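# Put the cover back on the grey case

## Task

Set the lid back onto the grey case so it rests there; anything that was already in its finished state must still be that way when the scene ends, and neither hand may be holding anything at the end.

## Robot and tools

Robot: two arms over a table. left_arm carries a five-finger left hand, and its base is at (-0.043, +0.373, 0) m. right_arm carries a right hand, and its base is at (-0.010, -0.250, 0) m. Both bases are turned very slightly about z. A camera stand is fixed behind the arms. Loose objects may get a brief nudge from outside at times.

Scene frame: the origin is at table-top height, halfway between the arms' nominal bases. +x points out over the table, +y points toward left_arm's side, and +z points up. Reported hand positions (m), quaternions (wxyz), velocities and Hand targets are all in this frame.

Hand point: this point is fixed to the palm, 0.15 m out from the wrist flange and 0.05 m in front of the palm. Its +z axis runs along the straight fingers and +y points out of the palm. On the right hand +x points across the palm away from the thumb; on the left hand +x points toward the thumb. Straight fingertips extend 0.06 to 0.07 m past the point along +z, and they sit about 0.06 m behind it along -y. A wrist bracket on the little-finger side can also strike things. With the thumb swung in front of the palm, the hand can grip objects 0.035 to 0.065 m thick, or a handle as thin as about 0.025 m.

Row layout: every row holds 28 numbers, each in [-1, 1]. The first 14 are for left_arm and the last 14 for right_arm, and both blocks are needed even if only one arm moves. Each block runs: dx, dy, dz, rx, ry, rz, thumb_turn, thumb_bend, index, middle, ring, little, force_limit, speed.
- The six pose numbers are offsets, not poses. They are measured from that arm's current Hand target, along the Hand target's own axes. 1.0 equals 0.6 m of travel or 180 degrees of turn, and rx, ry, rz together form one rotation vector.
- Sending all zeros for the pose asks the arm to hold, or re-reach, its Hand target. Repeating the same offset moves the arm further again.
- The controller limits each step's commanded orientation to within 40 degrees of the measured one.
- The hand numbers are absolute targets: -1 is open or straight and +1 is closed. For thumb_turn, +1 places the thumb opposite the fingers.
- force_limit runs from roughly 0 N at -1 up to 10 N at +1 (15 N for the two thumb motors).
- speed climbs from nearly still at -1 to full speed at +0.48 and above. A full finger stroke at full speed takes 0.49 s. For a soft grip, use -0.94 or lower.
- Hand numbers are never read as "unchanged". To keep a hand as it is, resend the last eight numbers actually executed for it. If none have been sent yet, send its hand_measured values, then hand_force_limit, then hand_speed.
- To tighten a grip, raise force_limit and send a target more closed than hand_measured. To loosen it, send a target more open than hand_measured.

execute_actions: the argument actions is a list of actions. Each action is a list of up to 15 rows, one per 1/30 s step, and lasts 0.5 s; if there are fewer rows, the last one is held. All rows in an action count from the Hand target as it stood when that action began. The optional cameras argument takes a list of names, ["all"], or []. An empty actions list returns images and the fields that results can omit.

move: the argument target is either one 28-number row or a list of up to 15 rows. Every row's offsets count from the same starting Hand targets, not from the previous row. Each hand travels in a straight line, and all paths finish together within 10 s at most.
- speed is in m/s, from 0.002 to 4.3, with a default of 0.25. Turning is capped at twice that value in rad/s. It can be one number or one per target.
- blend, in m, rounds the corners between targets; 0 means stopping at each one.
- blocking=false returns after about 0.5 s while the move keeps running.
- Paths do not avoid obstacles or the other arm, and faster moves strike harder. Keep paths away from an arm's own base.
- The result ends with a move: line, such as done, off_target, moving, held or fault, plus any limits flags (paced, held). done means the arm rests within 10 mm and 2 degrees of its target. It does not show whether the arm is touching anything.

wait: takes seconds, from 0 to 10. stop: brakes a running move. zoom_image: takes camera and region [x0, y0, x1, y1] in pixels, at most 504 by 504, on that camera's newest image. show_instructions: shows the reference pages. finished_scene: ends the scene for good; scene is 1.

Cameras: cam_head_left, cam_head_right, cam_high and cam_low (each 896x504), plus cam_left_wrist and cam_right_wrist (each 672x504, fisheye).

Results fields:
- end_effector_position and end_effector_quat_wxyz give each hand point's pose.
- Hand target is the last commanded pose after clipping, and the next offsets start from it. The hand often rests 1 to 3 cm short of it, usually lower, and sometimes 5 cm off. The next command, even all zeros, asks for the target again.
- hand_measured gives each of the six motors' positions on the command scale.
- hand_stopped_by gives each motor's state: moving, target, force, stalled or fault.
- hand_load_n gives each motor's fingertip load in N, positive when something pushes the finger open. If it drops to about 0, the grip has been lost.
- Joint positions, velocities and torques are also reported.
- Calls that ran actions also list hand positions at some control steps.
- A MOTOR HOT line warns of heating. At 100 °C the arm goes limp for 30 to 60 s or longer.

Things to avoid:
- Dropping anything, or letting anything leave the table or be set down off it.
- Letting go of a part while it is still moving.
- Slamming or hitting fixed or heavy objects.
- Pressing hard, or overloading fingers by fast swings.
- Any contact between the two arms, including one hand closing on the other's fingers.
- Long stretched-out holds and pushes toward poses the arm cannot reach, which overheat the motors.
- Arm stops, which cost time.

A blocked arm keeps pushing until it gets a command that moves it back past its hand point. At the end, open both hands and move them clear of the lid and case.

Each tool is called as name([rows], argument=value, ...), one row to a line, values as JSON.

Reference images:

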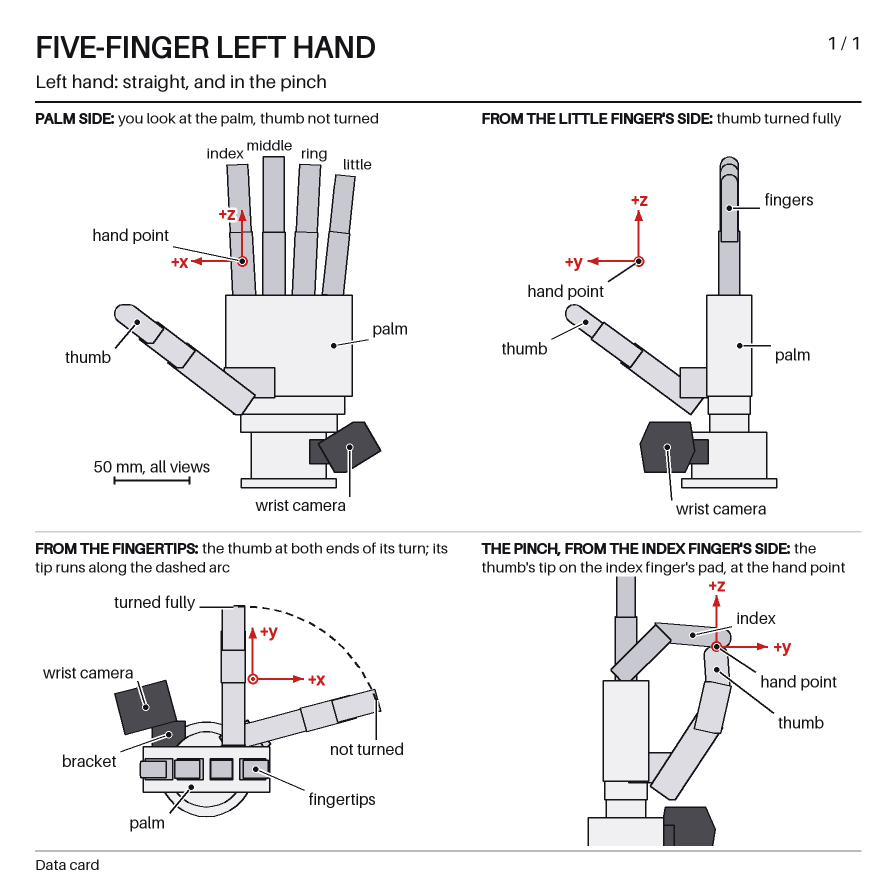

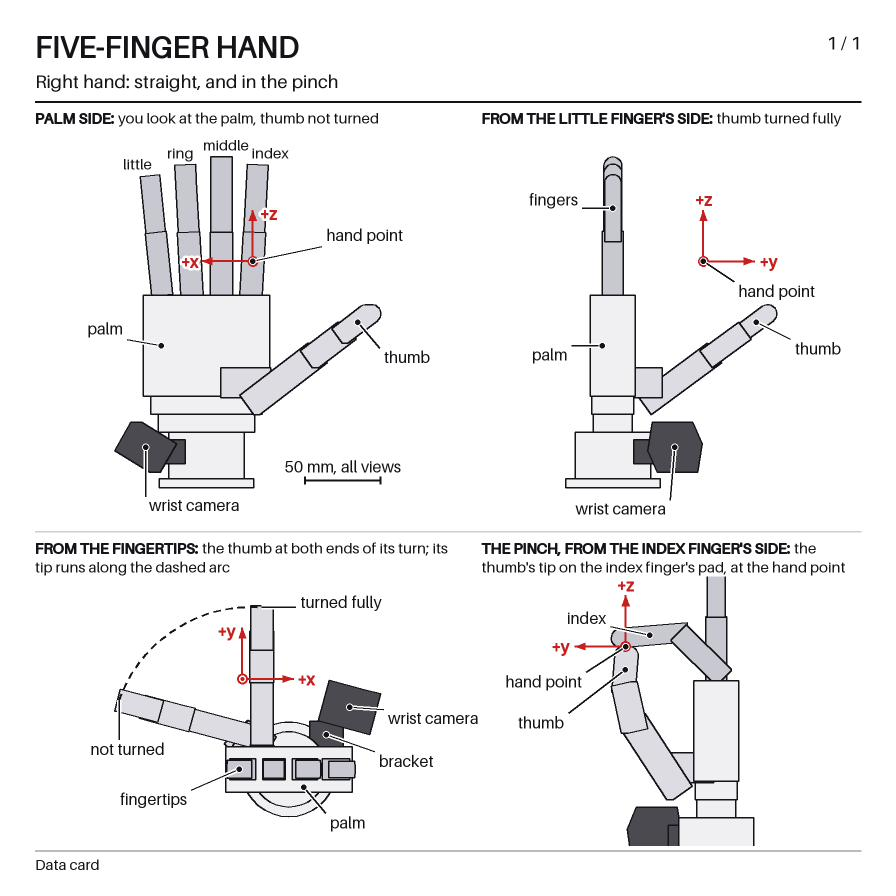

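## Session

execute_actions(actions=[])

Scene clock: 0.00 s.
left_arm: end_effector_position=(+0.2136, +0.1384, +0.2644) hand_measured=(-1.000, -1.000, -1.000, -1.000, -1.000, -1.000) hand_load_n=(+0.0, +0.0, +0.0, +0.0, +0.0, +0.0) hand_stopped_by=(target, target, target, target, target, target) hand_force_limit=0.00 hand_speed=-0.80 end_effector_quat_wxyz=(-0.075, -0.320, +0.841, -0.429) | right_arm: end_effector_position=(+0.8787, -0.3460, +0.3024) hand_measured=(-1.000, -1.000, -1.000, -1.000, -1.000, -1.000) hand_load_n=(+0.0, +0.0, +0.0, +0.0, +0.0, +0.0) hand_stopped_by=(target, target, target, target, target, target) hand_force_limit=0.00 hand_speed=-0.80 end_effector_quat_wxyz=(+0.178, +0.726, -0.295, +0.595)
Joint positions: left_arm=[-0.285 1.025 0.991 -0.984 0.753 0.301] | right_arm=[0.083 2.357 2.502 -0.458 0.732 -1.262]
Joint velocities: within noise
Joint torques (N m): no reading
Heat: left arm: hottest waist 37 °C; right arm: hottest waist 38 °C.
Hand target: left_arm +0.2192, +0.1367, +0.2736; -0.067, -0.316, +0.841, -0.435 | right_arm +0.8802, -0.3458, +0.3186; +0.172, +0.716, -0.299, +0.606

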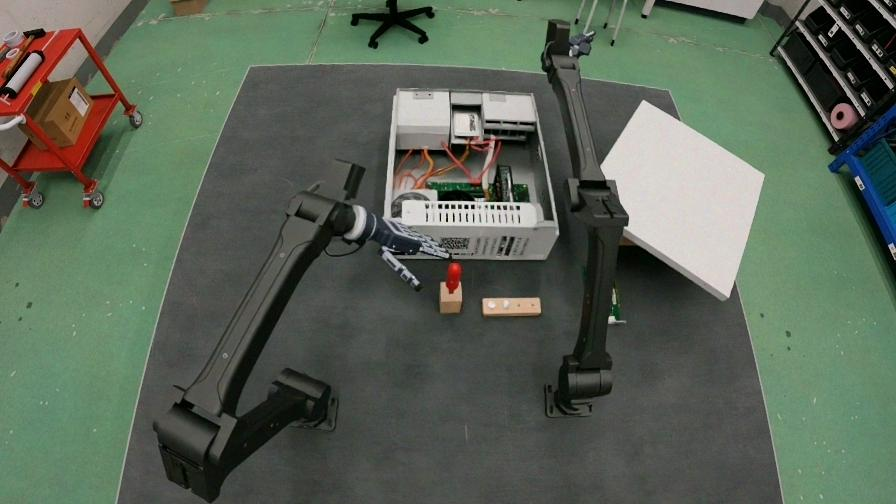

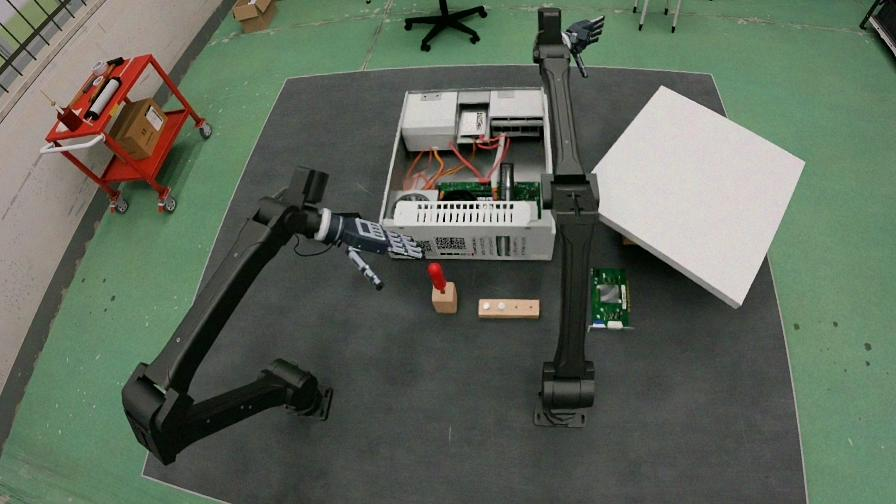

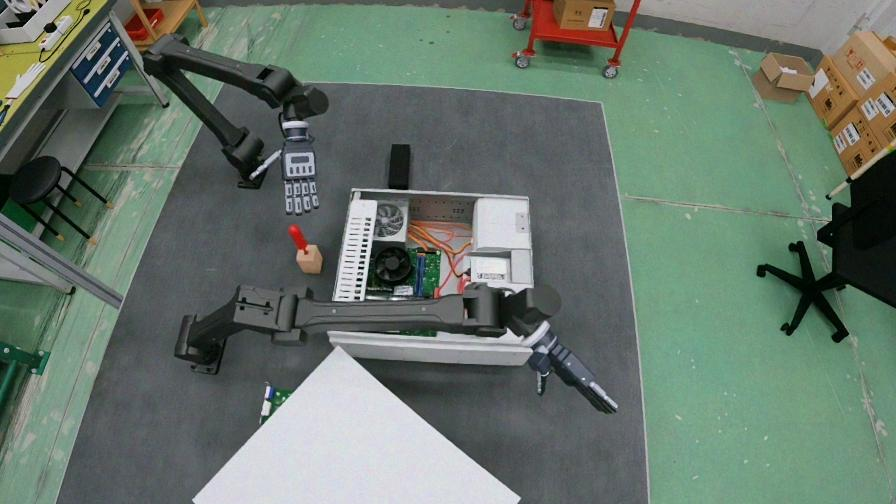

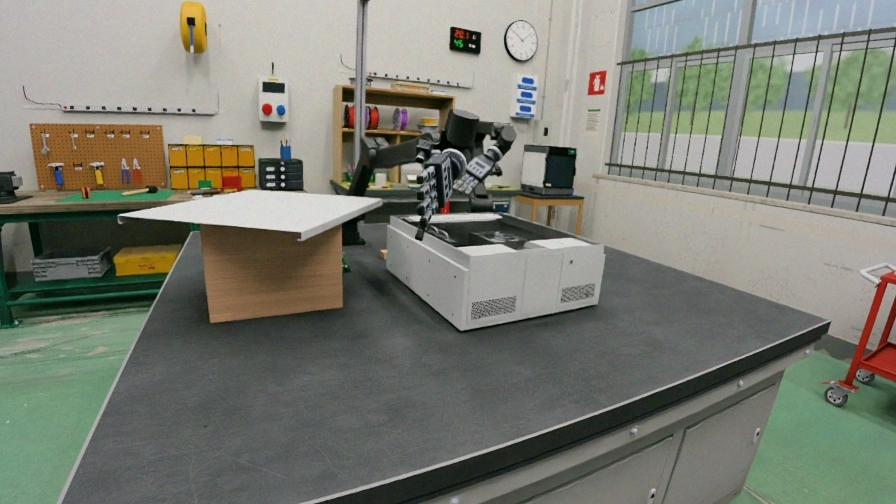

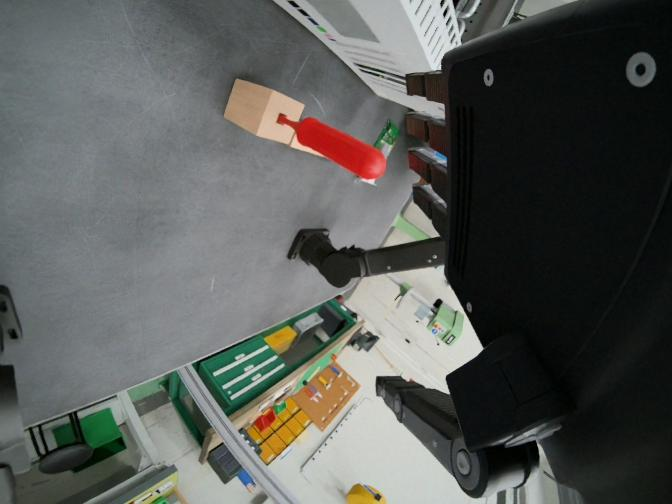

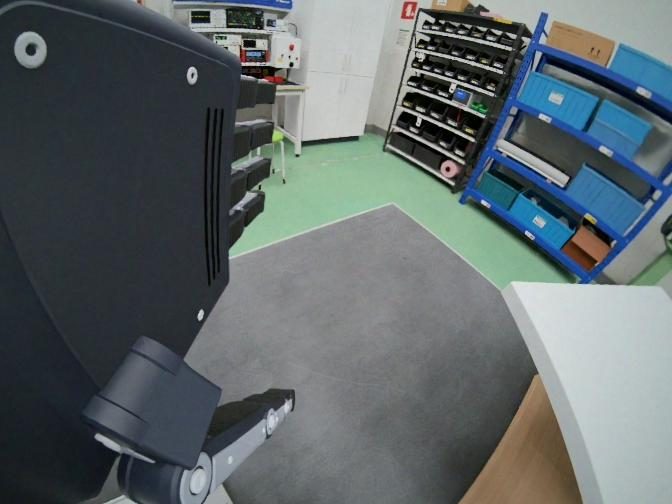

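zoom_image(camera="cam_head_left", region=[340, 60, 800, 340])

zoom_image(camera="cam_low", region=[100, 100, 604, 380])

zoom_image(camera="cam_high", region=[140, 130, 640, 504])

zoom_image(camera="cam_head_right", region=[340, 60, 840, 350])

Scaled by 1.096.

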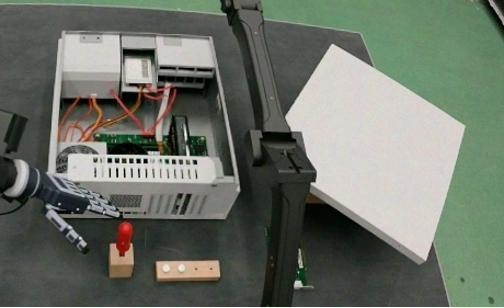

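Scaled by 1.000.

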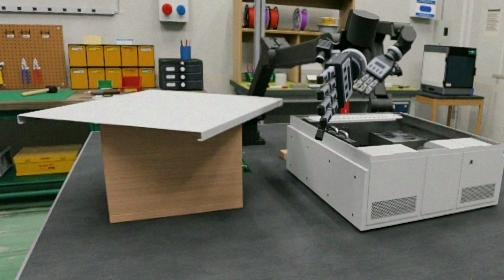

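Scaled by 1.008.

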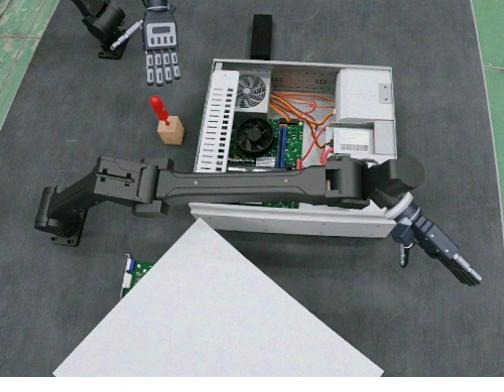

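Scaled by 1.008.

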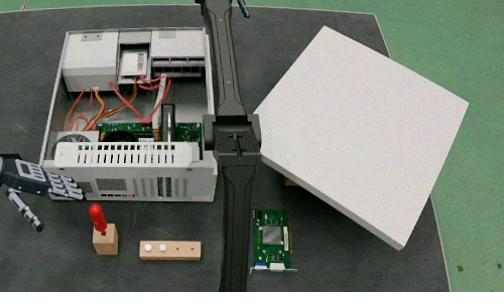

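move([
  [0,0,0,0,0,0,-1,-1,-1,-1,-1,-1,0,-0.8,0.316,0.014,-0.132,0,0,0,-1,-1,-1,-1,-1,-1,0,-0.8],
  [0,0,0,0,0,0,-1,-1,-1,-1,-1,-1,0,-0.8,0.31,0.412,-0.626,0,0,0,-1,-1,-1,-1,-1,-1,0,-0.8],
], blend=[0.05,0], cameras=["all"])

Scene clock: 45.57 s.
left_arm: end_effector_position=(+0.2136, +0.1384, +0.2644) hand_measured=(-1.000, -1.000, -1.000, -1.000, -1.000, -1.000) hand_load_n=(+0.0, +0.0, +0.0, +0.0, +0.0, +0.0) hand_stopped_by=(target, target, target, target, target, target) hand_force_limit=0.00 hand_speed=-0.80 end_effector_quat_wxyz=(-0.075, -0.320, +0.841, -0.429) | right_arm: end_effector_position=(+0.4453, -0.3520, +0.5523) hand_measured=(-1.000, -1.000, -1.000, -1.000, -1.000, -1.000) hand_load_n=(+0.0, +0.0, +0.0, +0.0, +0.0, +0.0) hand_stopped_by=(target, target, target, target, target, target) hand_force_limit=0.00 hand_speed=-0.80 end_effector_quat_wxyz=(+0.171, +0.713, -0.308, +0.606)
Joint positions: left_arm=[-0.285 1.025 0.991 -0.984 0.753 0.301] | right_arm=[0.165 1.156 1.555 -0.708 0.82 -1.209]
Joint torques (N m): left_arm=[1.26 -3.9 10.76 1.07 0.74 0.09] | right_arm=[1.67 -7.12 8.96 2.67 0.22 -0.17]
Heat: left arm: hottest waist 36 °C; right arm: hottest shoulder 40 °C.
Hand target: left_arm +0.2192, +0.1367, +0.2736; -0.067, -0.316, +0.841, -0.435 | right_arm +0.4511, -0.3462, +0.5478; +0.172, +0.717, -0.299, +0.606
Off the commanded pose: left_arm 0.011 m, 1 deg | right_arm 0.009 m, 1 deg.
move: off_target (left_arm)

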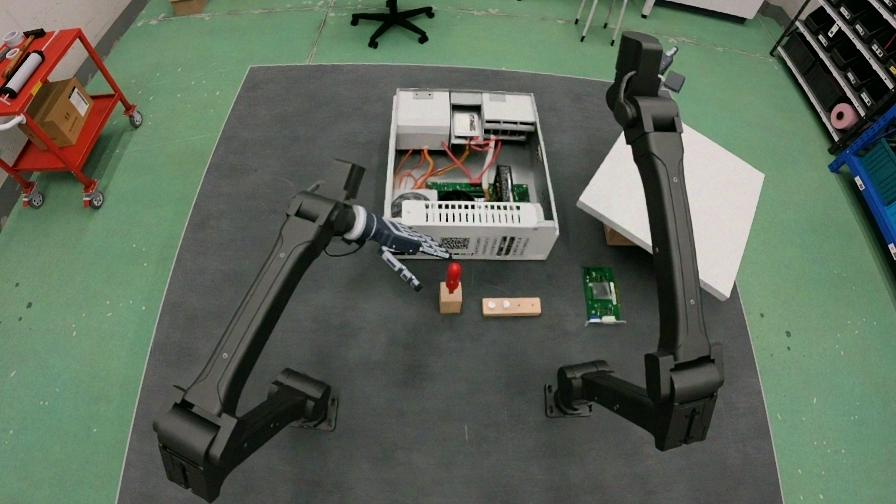

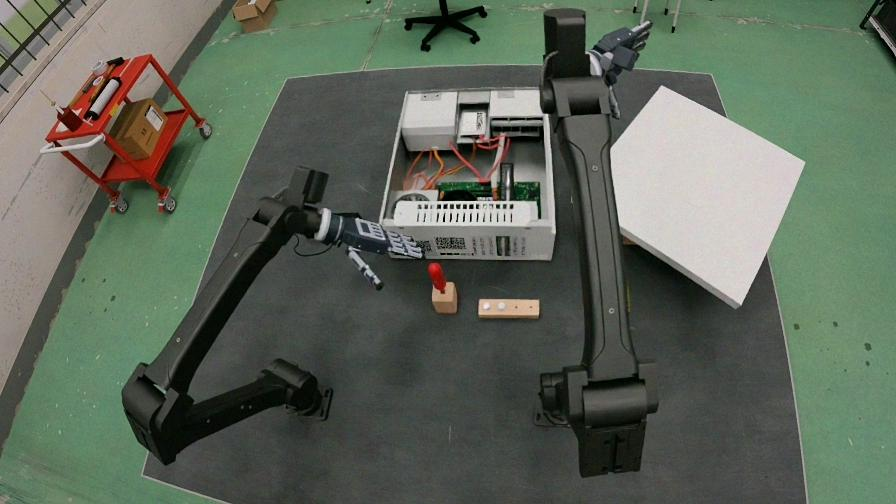

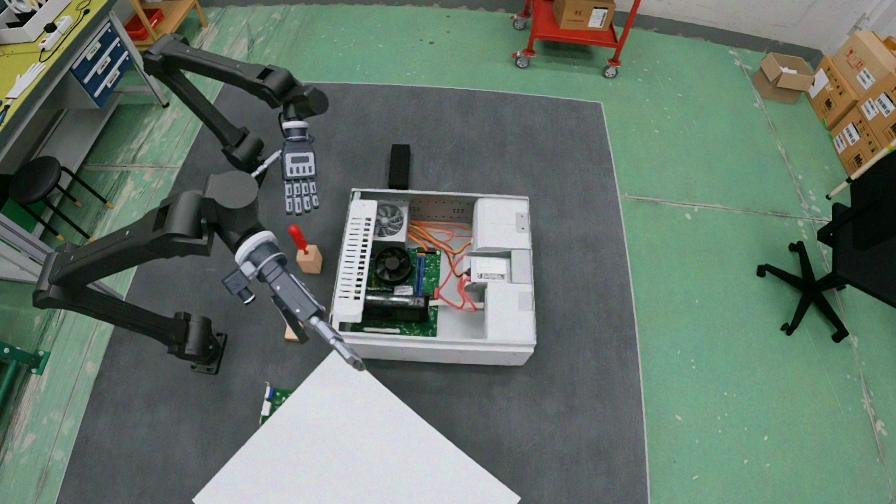

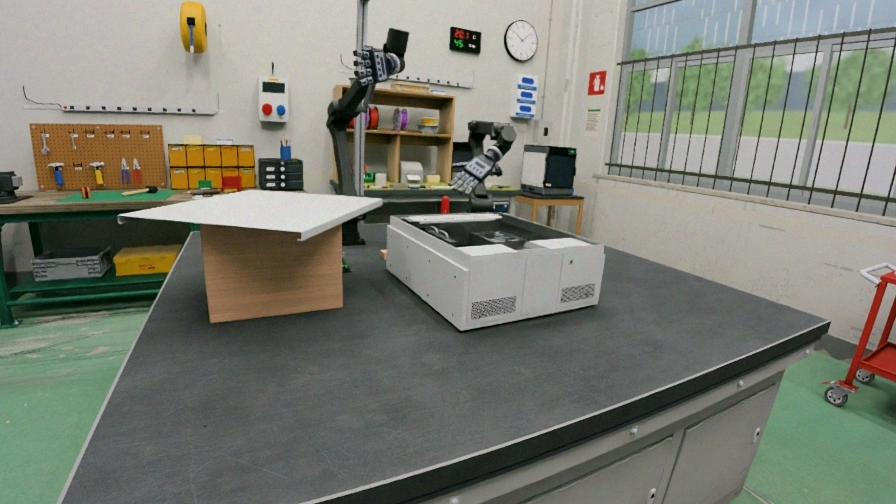

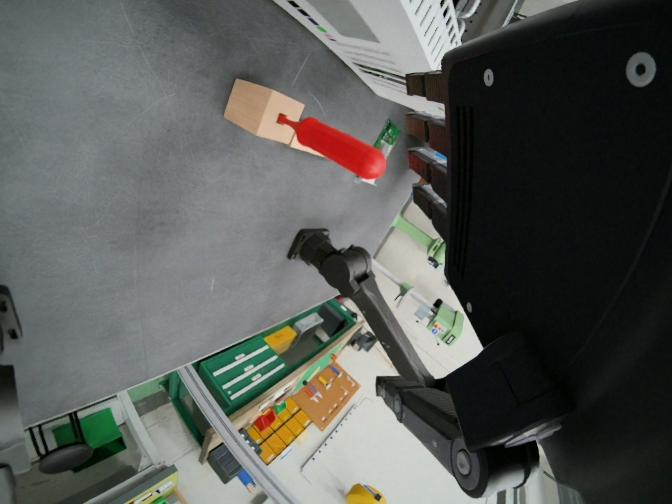

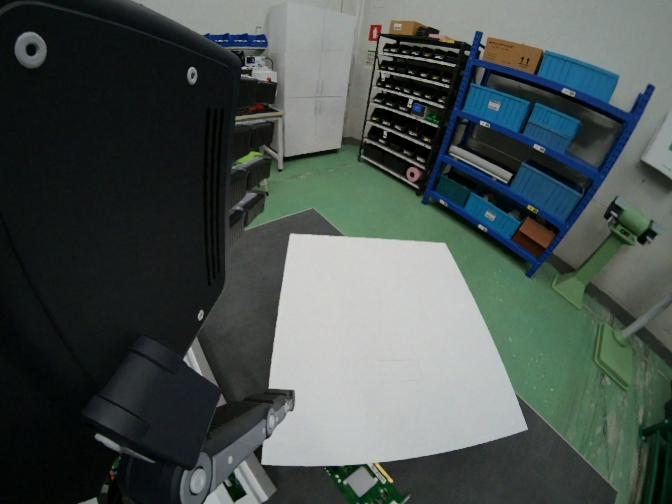

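zoom_image(camera="cam_low", region=[110, 180, 400, 340])

zoom_image(camera="cam_low", region=[370, 180, 630, 340])

zoom_image(camera="cam_high", region=[300, 160, 560, 390])

zoom_image(camera="cam_head_left", region=[370, 70, 610, 290])

zoom_image(camera="cam_head_right", region=[570, 70, 830, 320])

Scaled by 1.738.

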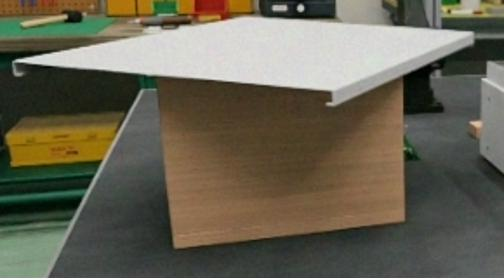

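Scaled by 1.938.

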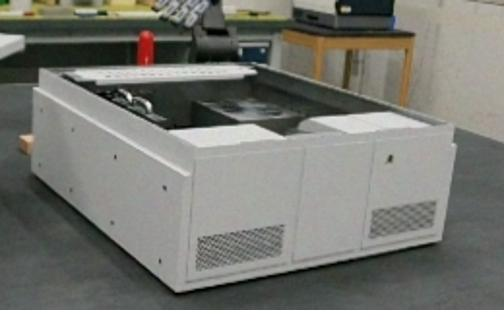

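Scaled by 1.938.

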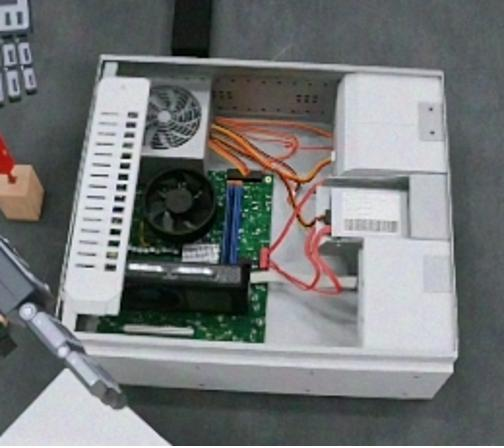

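Scaled by 2.100.

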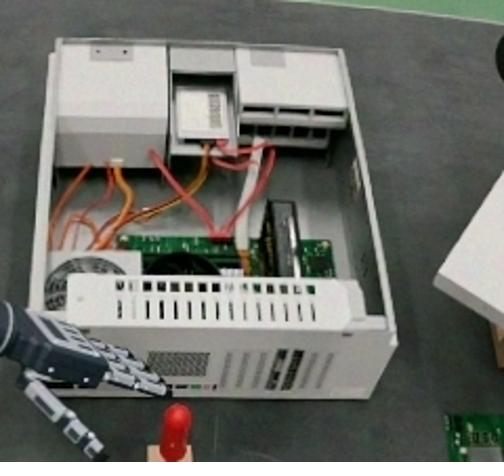

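Scaled by 1.938.

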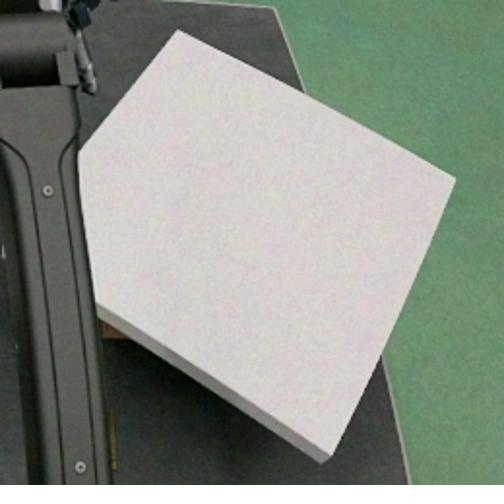

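zoom_image(camera="cam_high", region=[200, 220, 400, 400])

zoom_image(camera="cam_head_right", region=[520, 0, 720, 130])

zoom_image(camera="cam_low", region=[300, 10, 540, 260])

Scaled by 2.520.

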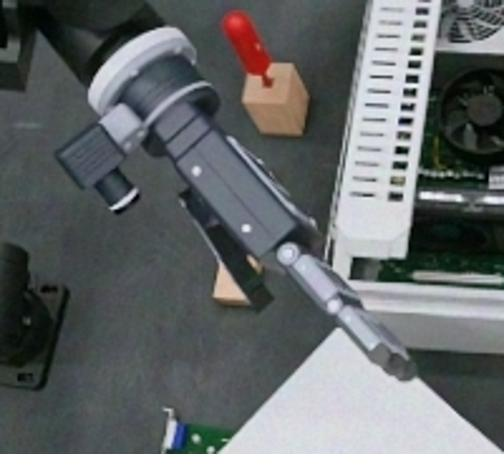

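Scaled by 2.520.

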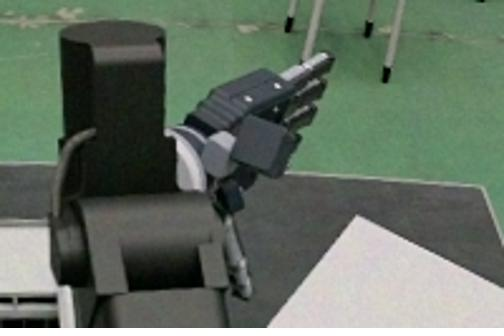

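Scaled by 2.016.

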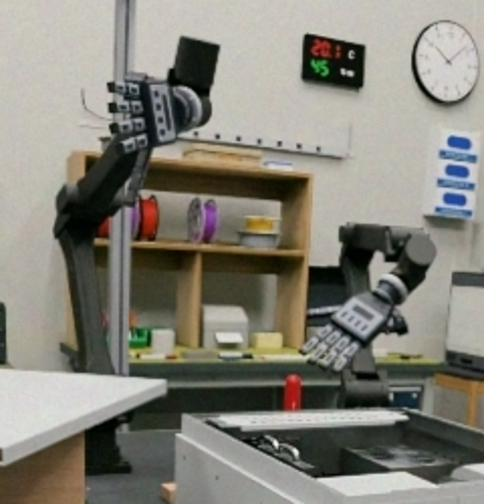

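move(target=[0,0,0,0,0,0,-1,-1,-1,-1,-1,-1,0,-0.8,-0.0225,-0.0228,0.3098,0,0,0,-1,-1,-1,-1,-1,-1,0,-0.8], cameras=["cam_head_left","cam_head_right","cam_high","cam_low","cam_right_wrist"])

Scene clock: 176.40 s.
left_arm: end_effector_position=(+0.2136, +0.1384, +0.2644) hand_measured=(-1.000, -1.000, -1.000, -1.000, -1.000, -1.000) hand_load_n=(+0.0, +0.0, +0.0, +0.0, +0.0, +0.0) hand_stopped_by=(target, target, target, target, target, target) hand_force_limit=0.00 hand_speed=-0.80 end_effector_quat_wxyz=(-0.075, -0.320, +0.841, -0.429) | right_arm: end_effector_position=(+0.5939, -0.4383, +0.4577) hand_measured=(-1.000, -1.000, -1.000, -1.000, -1.000, -1.000) hand_load_n=(+0.0, +0.0, +0.0, +0.0, +0.0, +0.0) hand_stopped_by=(target, target, target, target, target, target) hand_force_limit=0.00 hand_speed=-0.80 end_effector_quat_wxyz=(+0.176, +0.740, -0.295, +0.579)
Joint positions: left_arm=[-0.285 1.025 0.991 -0.984 0.753 0.301] | right_arm=[-0.059 1.478 1.621 -0.472 0.587 -1.3]
Joint torques (N m): left_arm=[1.14 -3.9 10.76 1.09 0.77 0.06] | right_arm=[0.62 -13.39 16.83 2.66 -0.02 -0.19]
Heat: left arm: hottest elbow 40 °C; right arm: hottest waist 37 °C.
Hand target: left_arm +0.2192, +0.1367, +0.2736; -0.067, -0.316, +0.841, -0.435 | right_arm +0.6010, -0.4460, +0.4983; +0.172, +0.716, -0.299, +0.606
Off the commanded pose: left_arm 0.011 m, 1 deg | right_arm 0.042 m, 4 deg.
move: off_target (left_arm, right_arm)
Images, in order (width x height): cam_head_left 896x504, cam_head_right 896x504, cam_high 896x504, cam_low 896x504, cam_right_wrist 672x504.

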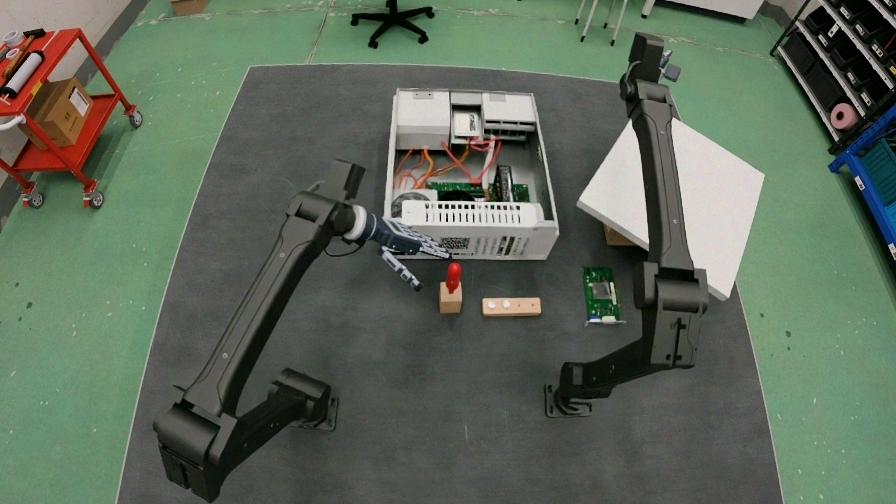

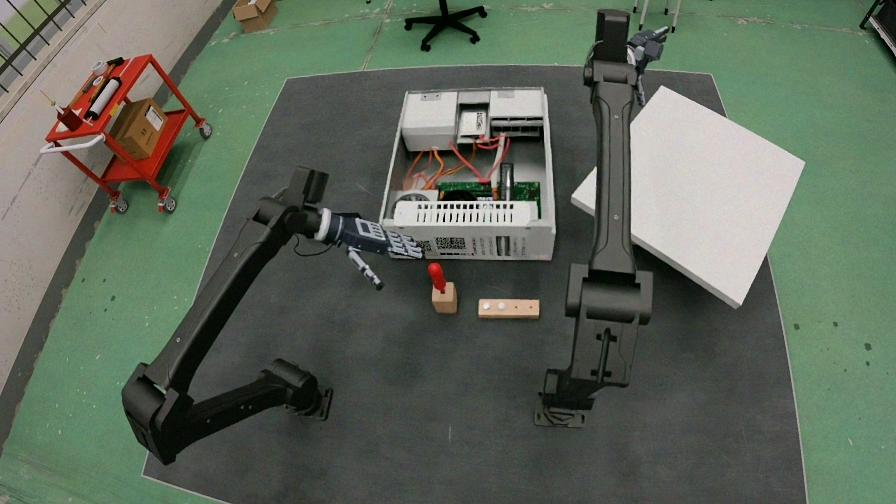

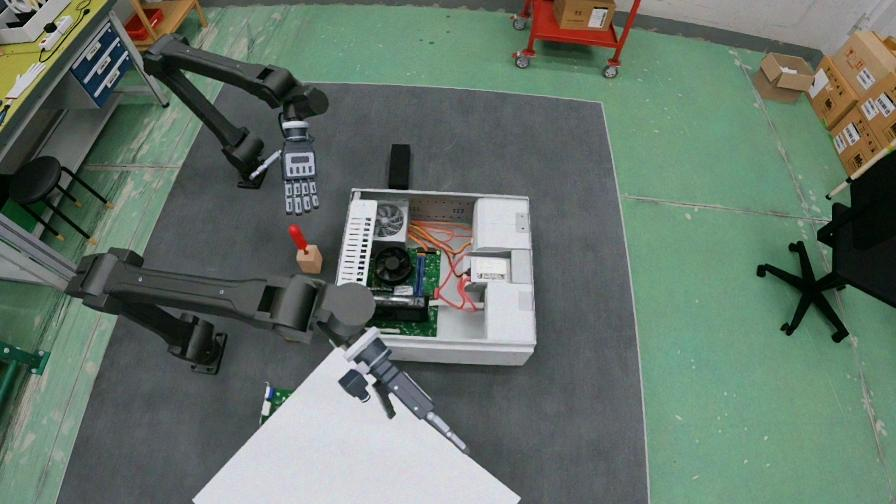

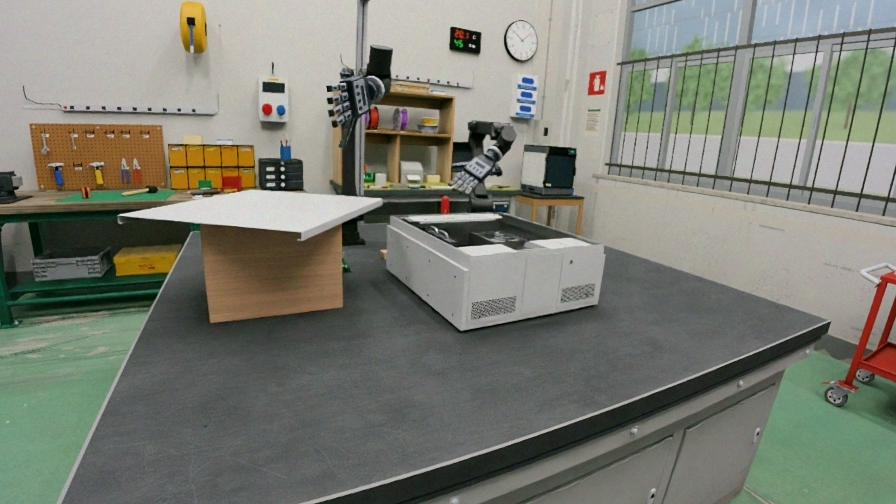

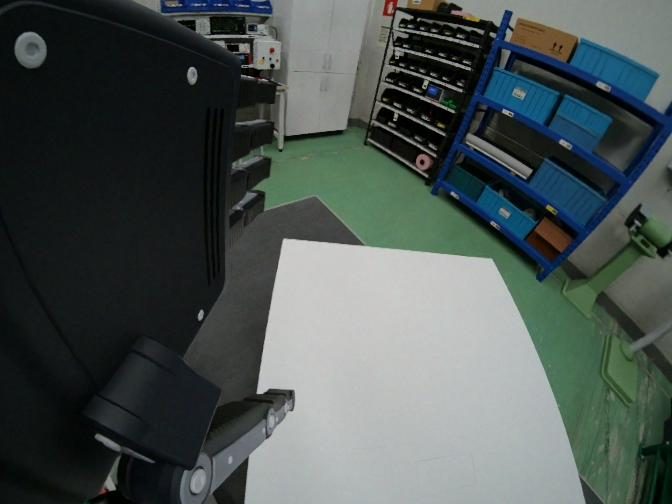

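zoom_image(camera="cam_low", region=[300, 30, 420, 160])

zoom_image(camera="cam_head_right", region=[560, 0, 820, 320])

zoom_image(camera="cam_low", region=[100, 180, 400, 340])

zoom_image(camera="cam_high", region=[180, 320, 560, 504])

Scaled by 3.877.

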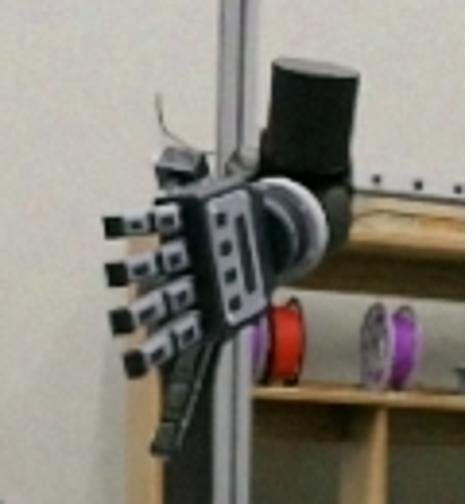

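Scaled by 1.575.

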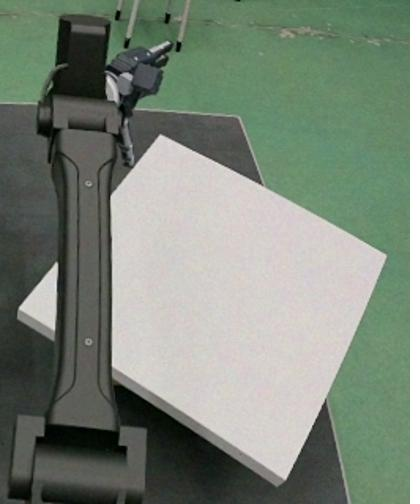

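Scaled by 1.680.

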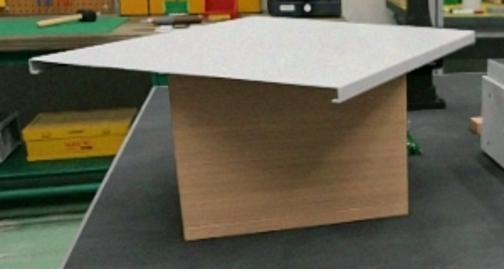

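Scaled by 1.326.

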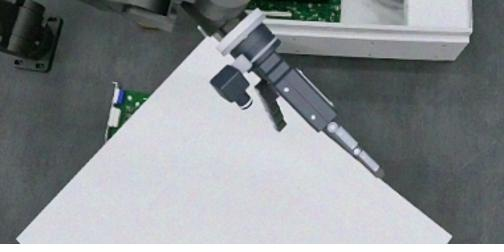

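zoom_image(camera="cam_head_left", region=[560, 160, 760, 320])

zoom_image(camera="cam_head_right", region=[560, 160, 780, 340])

zoom_image(camera="cam_high", region=[180, 340, 360, 504])

Scaled by 2.520.

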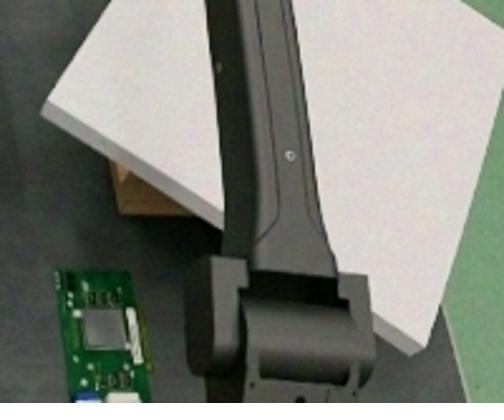

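Scaled by 2.291.

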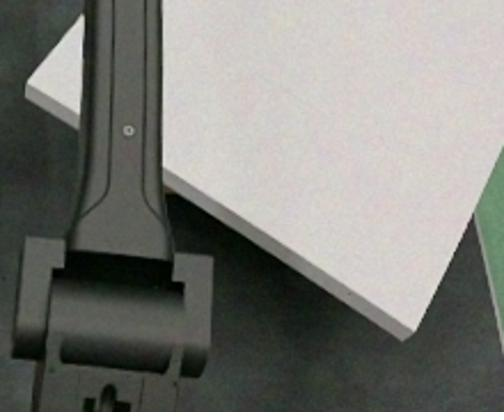

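Scaled by 2.800.

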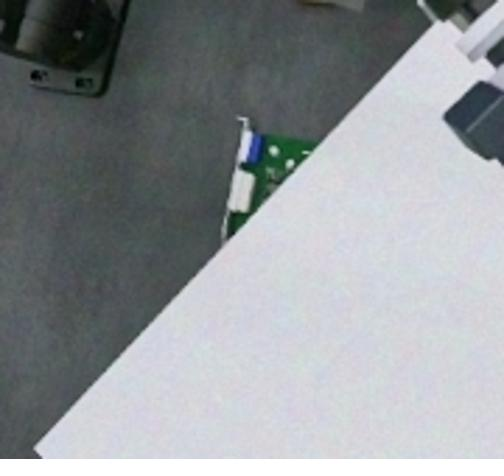

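move([
  [0,0,0,0,0,0,-1,-1,-1,-1,-1,-1,0,-0.8,0.011,0.1928,-0.2342,-0.156,-0.1277,0.452,-1,-1,-1,-1,-1,-1,0,-0.8],
  [0,0,0,0,0,0,-1,-1,-1,-1,-1,-1,0,-0.8,-0.1867,0.62,0.048,-0.5457,0.1336,0.6812,-1,-1,-1,-1,-1,-1,0,-0.8],
], speed=0.3, cameras=["all"])

Scene clock: 884.47 s.
left_arm: end_effector_position=(+0.2136, +0.1384, +0.2644) hand_measured=(-1.000, -1.000, -1.000, -1.000, -1.000, -1.000) hand_load_n=(-0.5, +0.0, +0.0, +0.0, +0.0, +0.0) hand_stopped_by=(target, target, target, target, target, target) hand_force_limit=0.00 hand_speed=-0.80 end_effector_quat_wxyz=(-0.075, -0.320, +0.841, -0.429) | right_arm: end_effector_position=(+0.3729, -0.7118, +0.3181) hand_measured=(-1.000, -1.000, -1.000, -1.000, -1.000, -1.000) hand_load_n=(+0.0, +0.0, +0.0, +0.0, +0.0, +0.0) hand_stopped_by=(target, target, target, target, target, target) hand_force_limit=0.00 hand_speed=-0.80 end_effector_quat_wxyz=(-0.020, +0.271, +0.944, -0.186)
Joint positions: left_arm=[-0.285 1.025 0.991 -0.984 0.753 0.301] | right_arm=[-0.875 1.799 2.084 -1.672 0.329 1.221]
Joint torques (N m): left_arm=[1.32 -4.13 10.69 1.1 0.75 0.07] | right_arm=[0.79 -16.56 15.13 0.21 0.05 0.2]
Heat: left arm: hottest elbow 46 °C; right arm: hottest elbow 76 °C.
Hand target: left_arm +0.2192, +0.1367, +0.2736; -0.067, -0.316, +0.841, -0.435 | right_arm +0.3764, -0.7225, +0.3402; -0.051, +0.291, +0.941, -0.166
Off the commanded pose: left_arm 0.011 m, 1 deg | right_arm 0.025 m, 5 deg.
joint sent to its limit (right arm) — joint 4 (wrist pitch), lower limit. The joint targets are off in orientation, not in position.
move: off_target (left_arm, right_arm)

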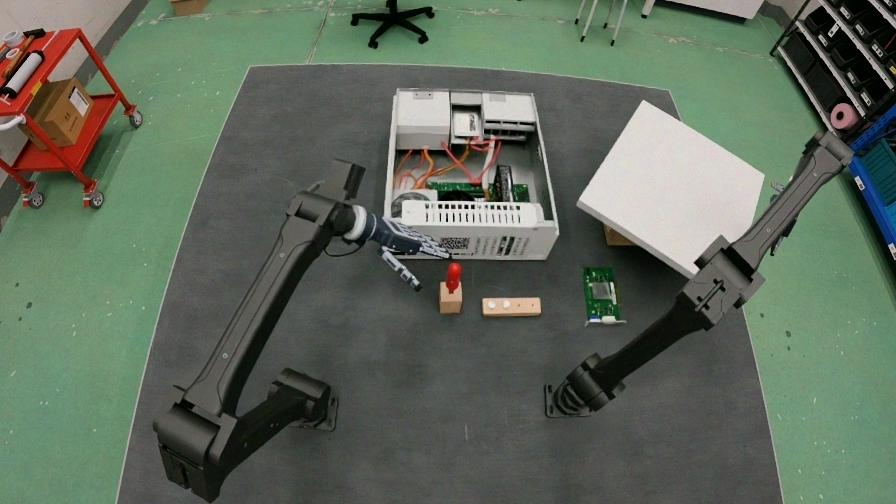

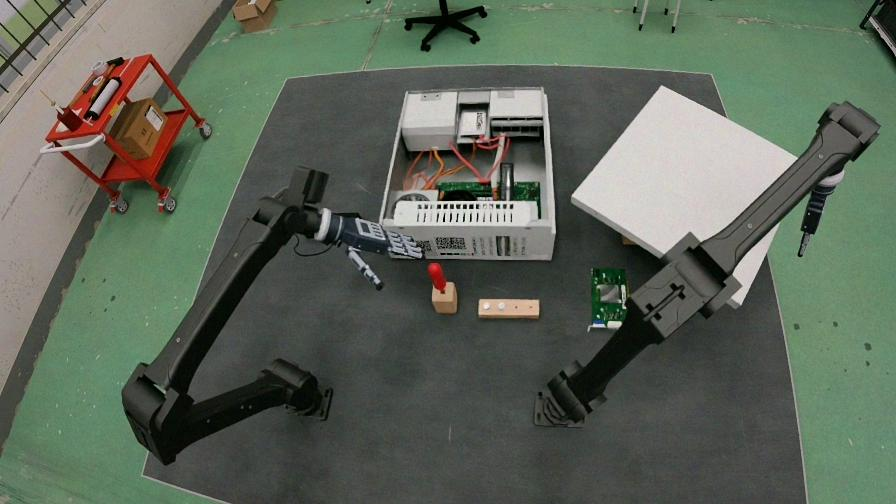

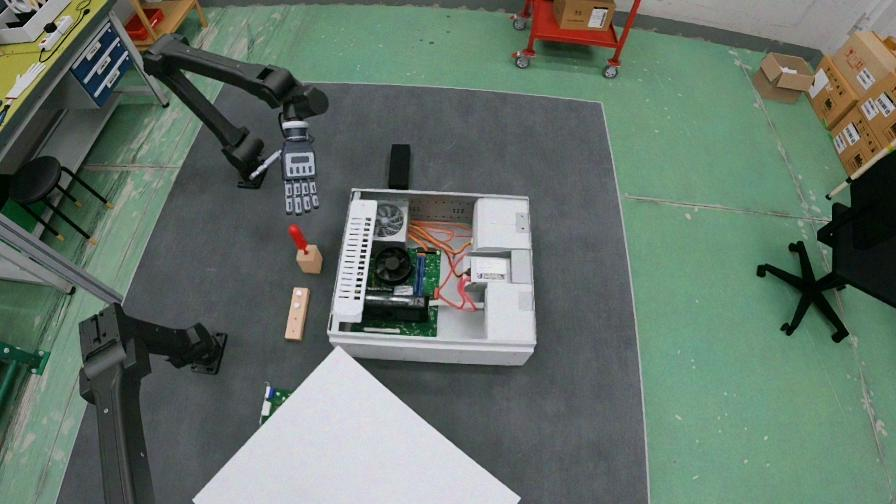

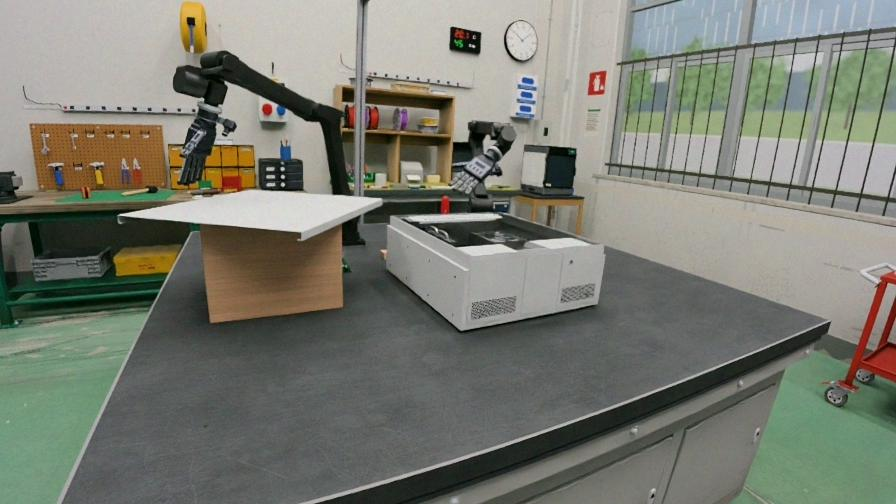

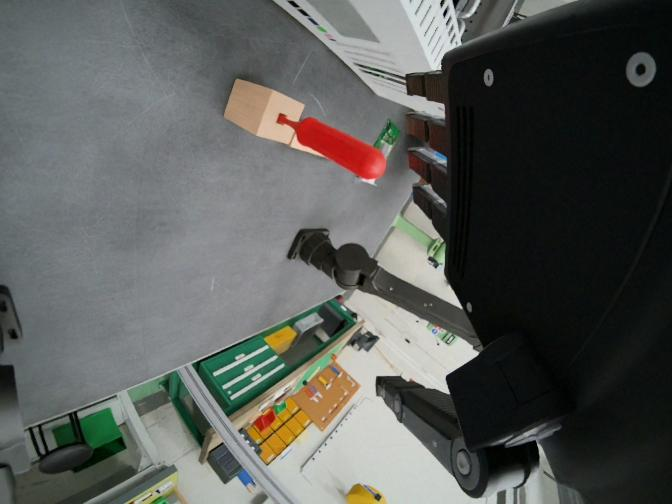

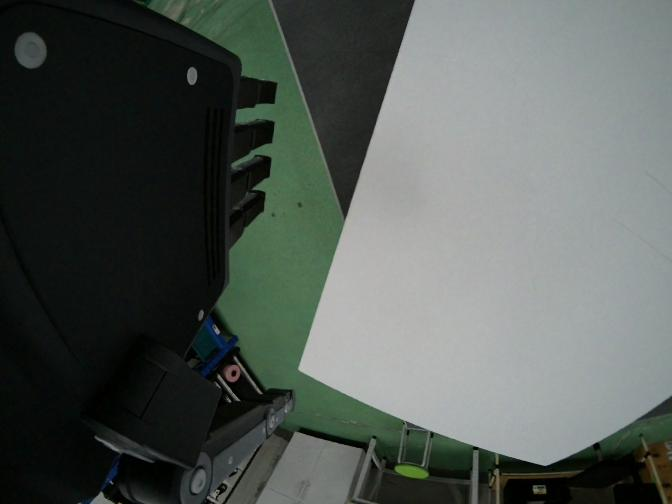

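move(target=[0,0,0,0,0,0,-1,-1,-1,-1,-1,-1,0,-0.8,0.3624,0.2496,-0.3747,0.1125,-0.2535,-0.3982,-1,-1,-1,-1,-1,-1,0,-0.8], speed=0.4)

zoom_image(camera="cam_right_wrist", region=[200, 0, 672, 504])

Scene clock: 907.23 s.
left_arm: end_effector_position=(+0.2136, +0.1384, +0.2644) hand_measured=(-1.000, -1.000, -1.000, -1.000, -1.000, -1.000) hand_load_n=(+0.0, +0.5, +0.0, +0.0, +0.0, +0.0) hand_stopped_by=(target, target, target, target, target, target) hand_force_limit=0.00 hand_speed=-0.80 end_effector_quat_wxyz=(-0.075, -0.320, +0.841, -0.429) | right_arm: end_effector_position=(+0.3198, -0.4252, +0.4956) hand_measured=(-1.000, -1.000, -1.000, -1.000, -1.000, -1.000) hand_load_n=(+0.0, +0.0, -0.5, +0.0, +0.0, -0.5) hand_stopped_by=(target, target, target, target, target, target) hand_force_limit=0.00 hand_speed=-0.80 end_effector_quat_wxyz=(+0.160, -0.380, +0.843, -0.346)
Joint positions: left_arm=[-0.285 1.025 0.991 -0.984 0.753 0.301] | right_arm=[-0.516 1.116 1.756 -1.439 0.137 0.15]
Joint torques (N m): left_arm=[0.97 -3.84 10.74 1.13 0.75 0.08] | right_arm=[2.08 -5.83 10.14 1.16 0 -0.16]
Heat: left arm: hottest elbow 46 °C; right arm: hottest elbow 68 °C.
Hand target: left_arm +0.2192, +0.1367, +0.2736; -0.067, -0.316, +0.841, -0.435 | right_arm +0.3196, -0.4200, +0.5001; +0.161, -0.391, +0.837, -0.347
Off the commanded pose: left_arm 0.011 m, 1 deg | right_arm 0.007 m, 2 deg.
move: off_target (left_arm)

Scaled by 1.000.
This view is cut from an older image: the scene may have changed since it was taken.

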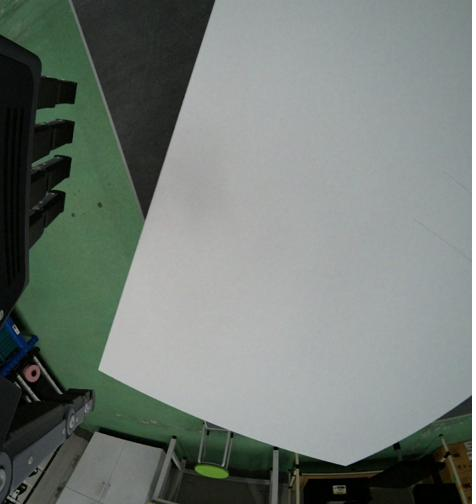

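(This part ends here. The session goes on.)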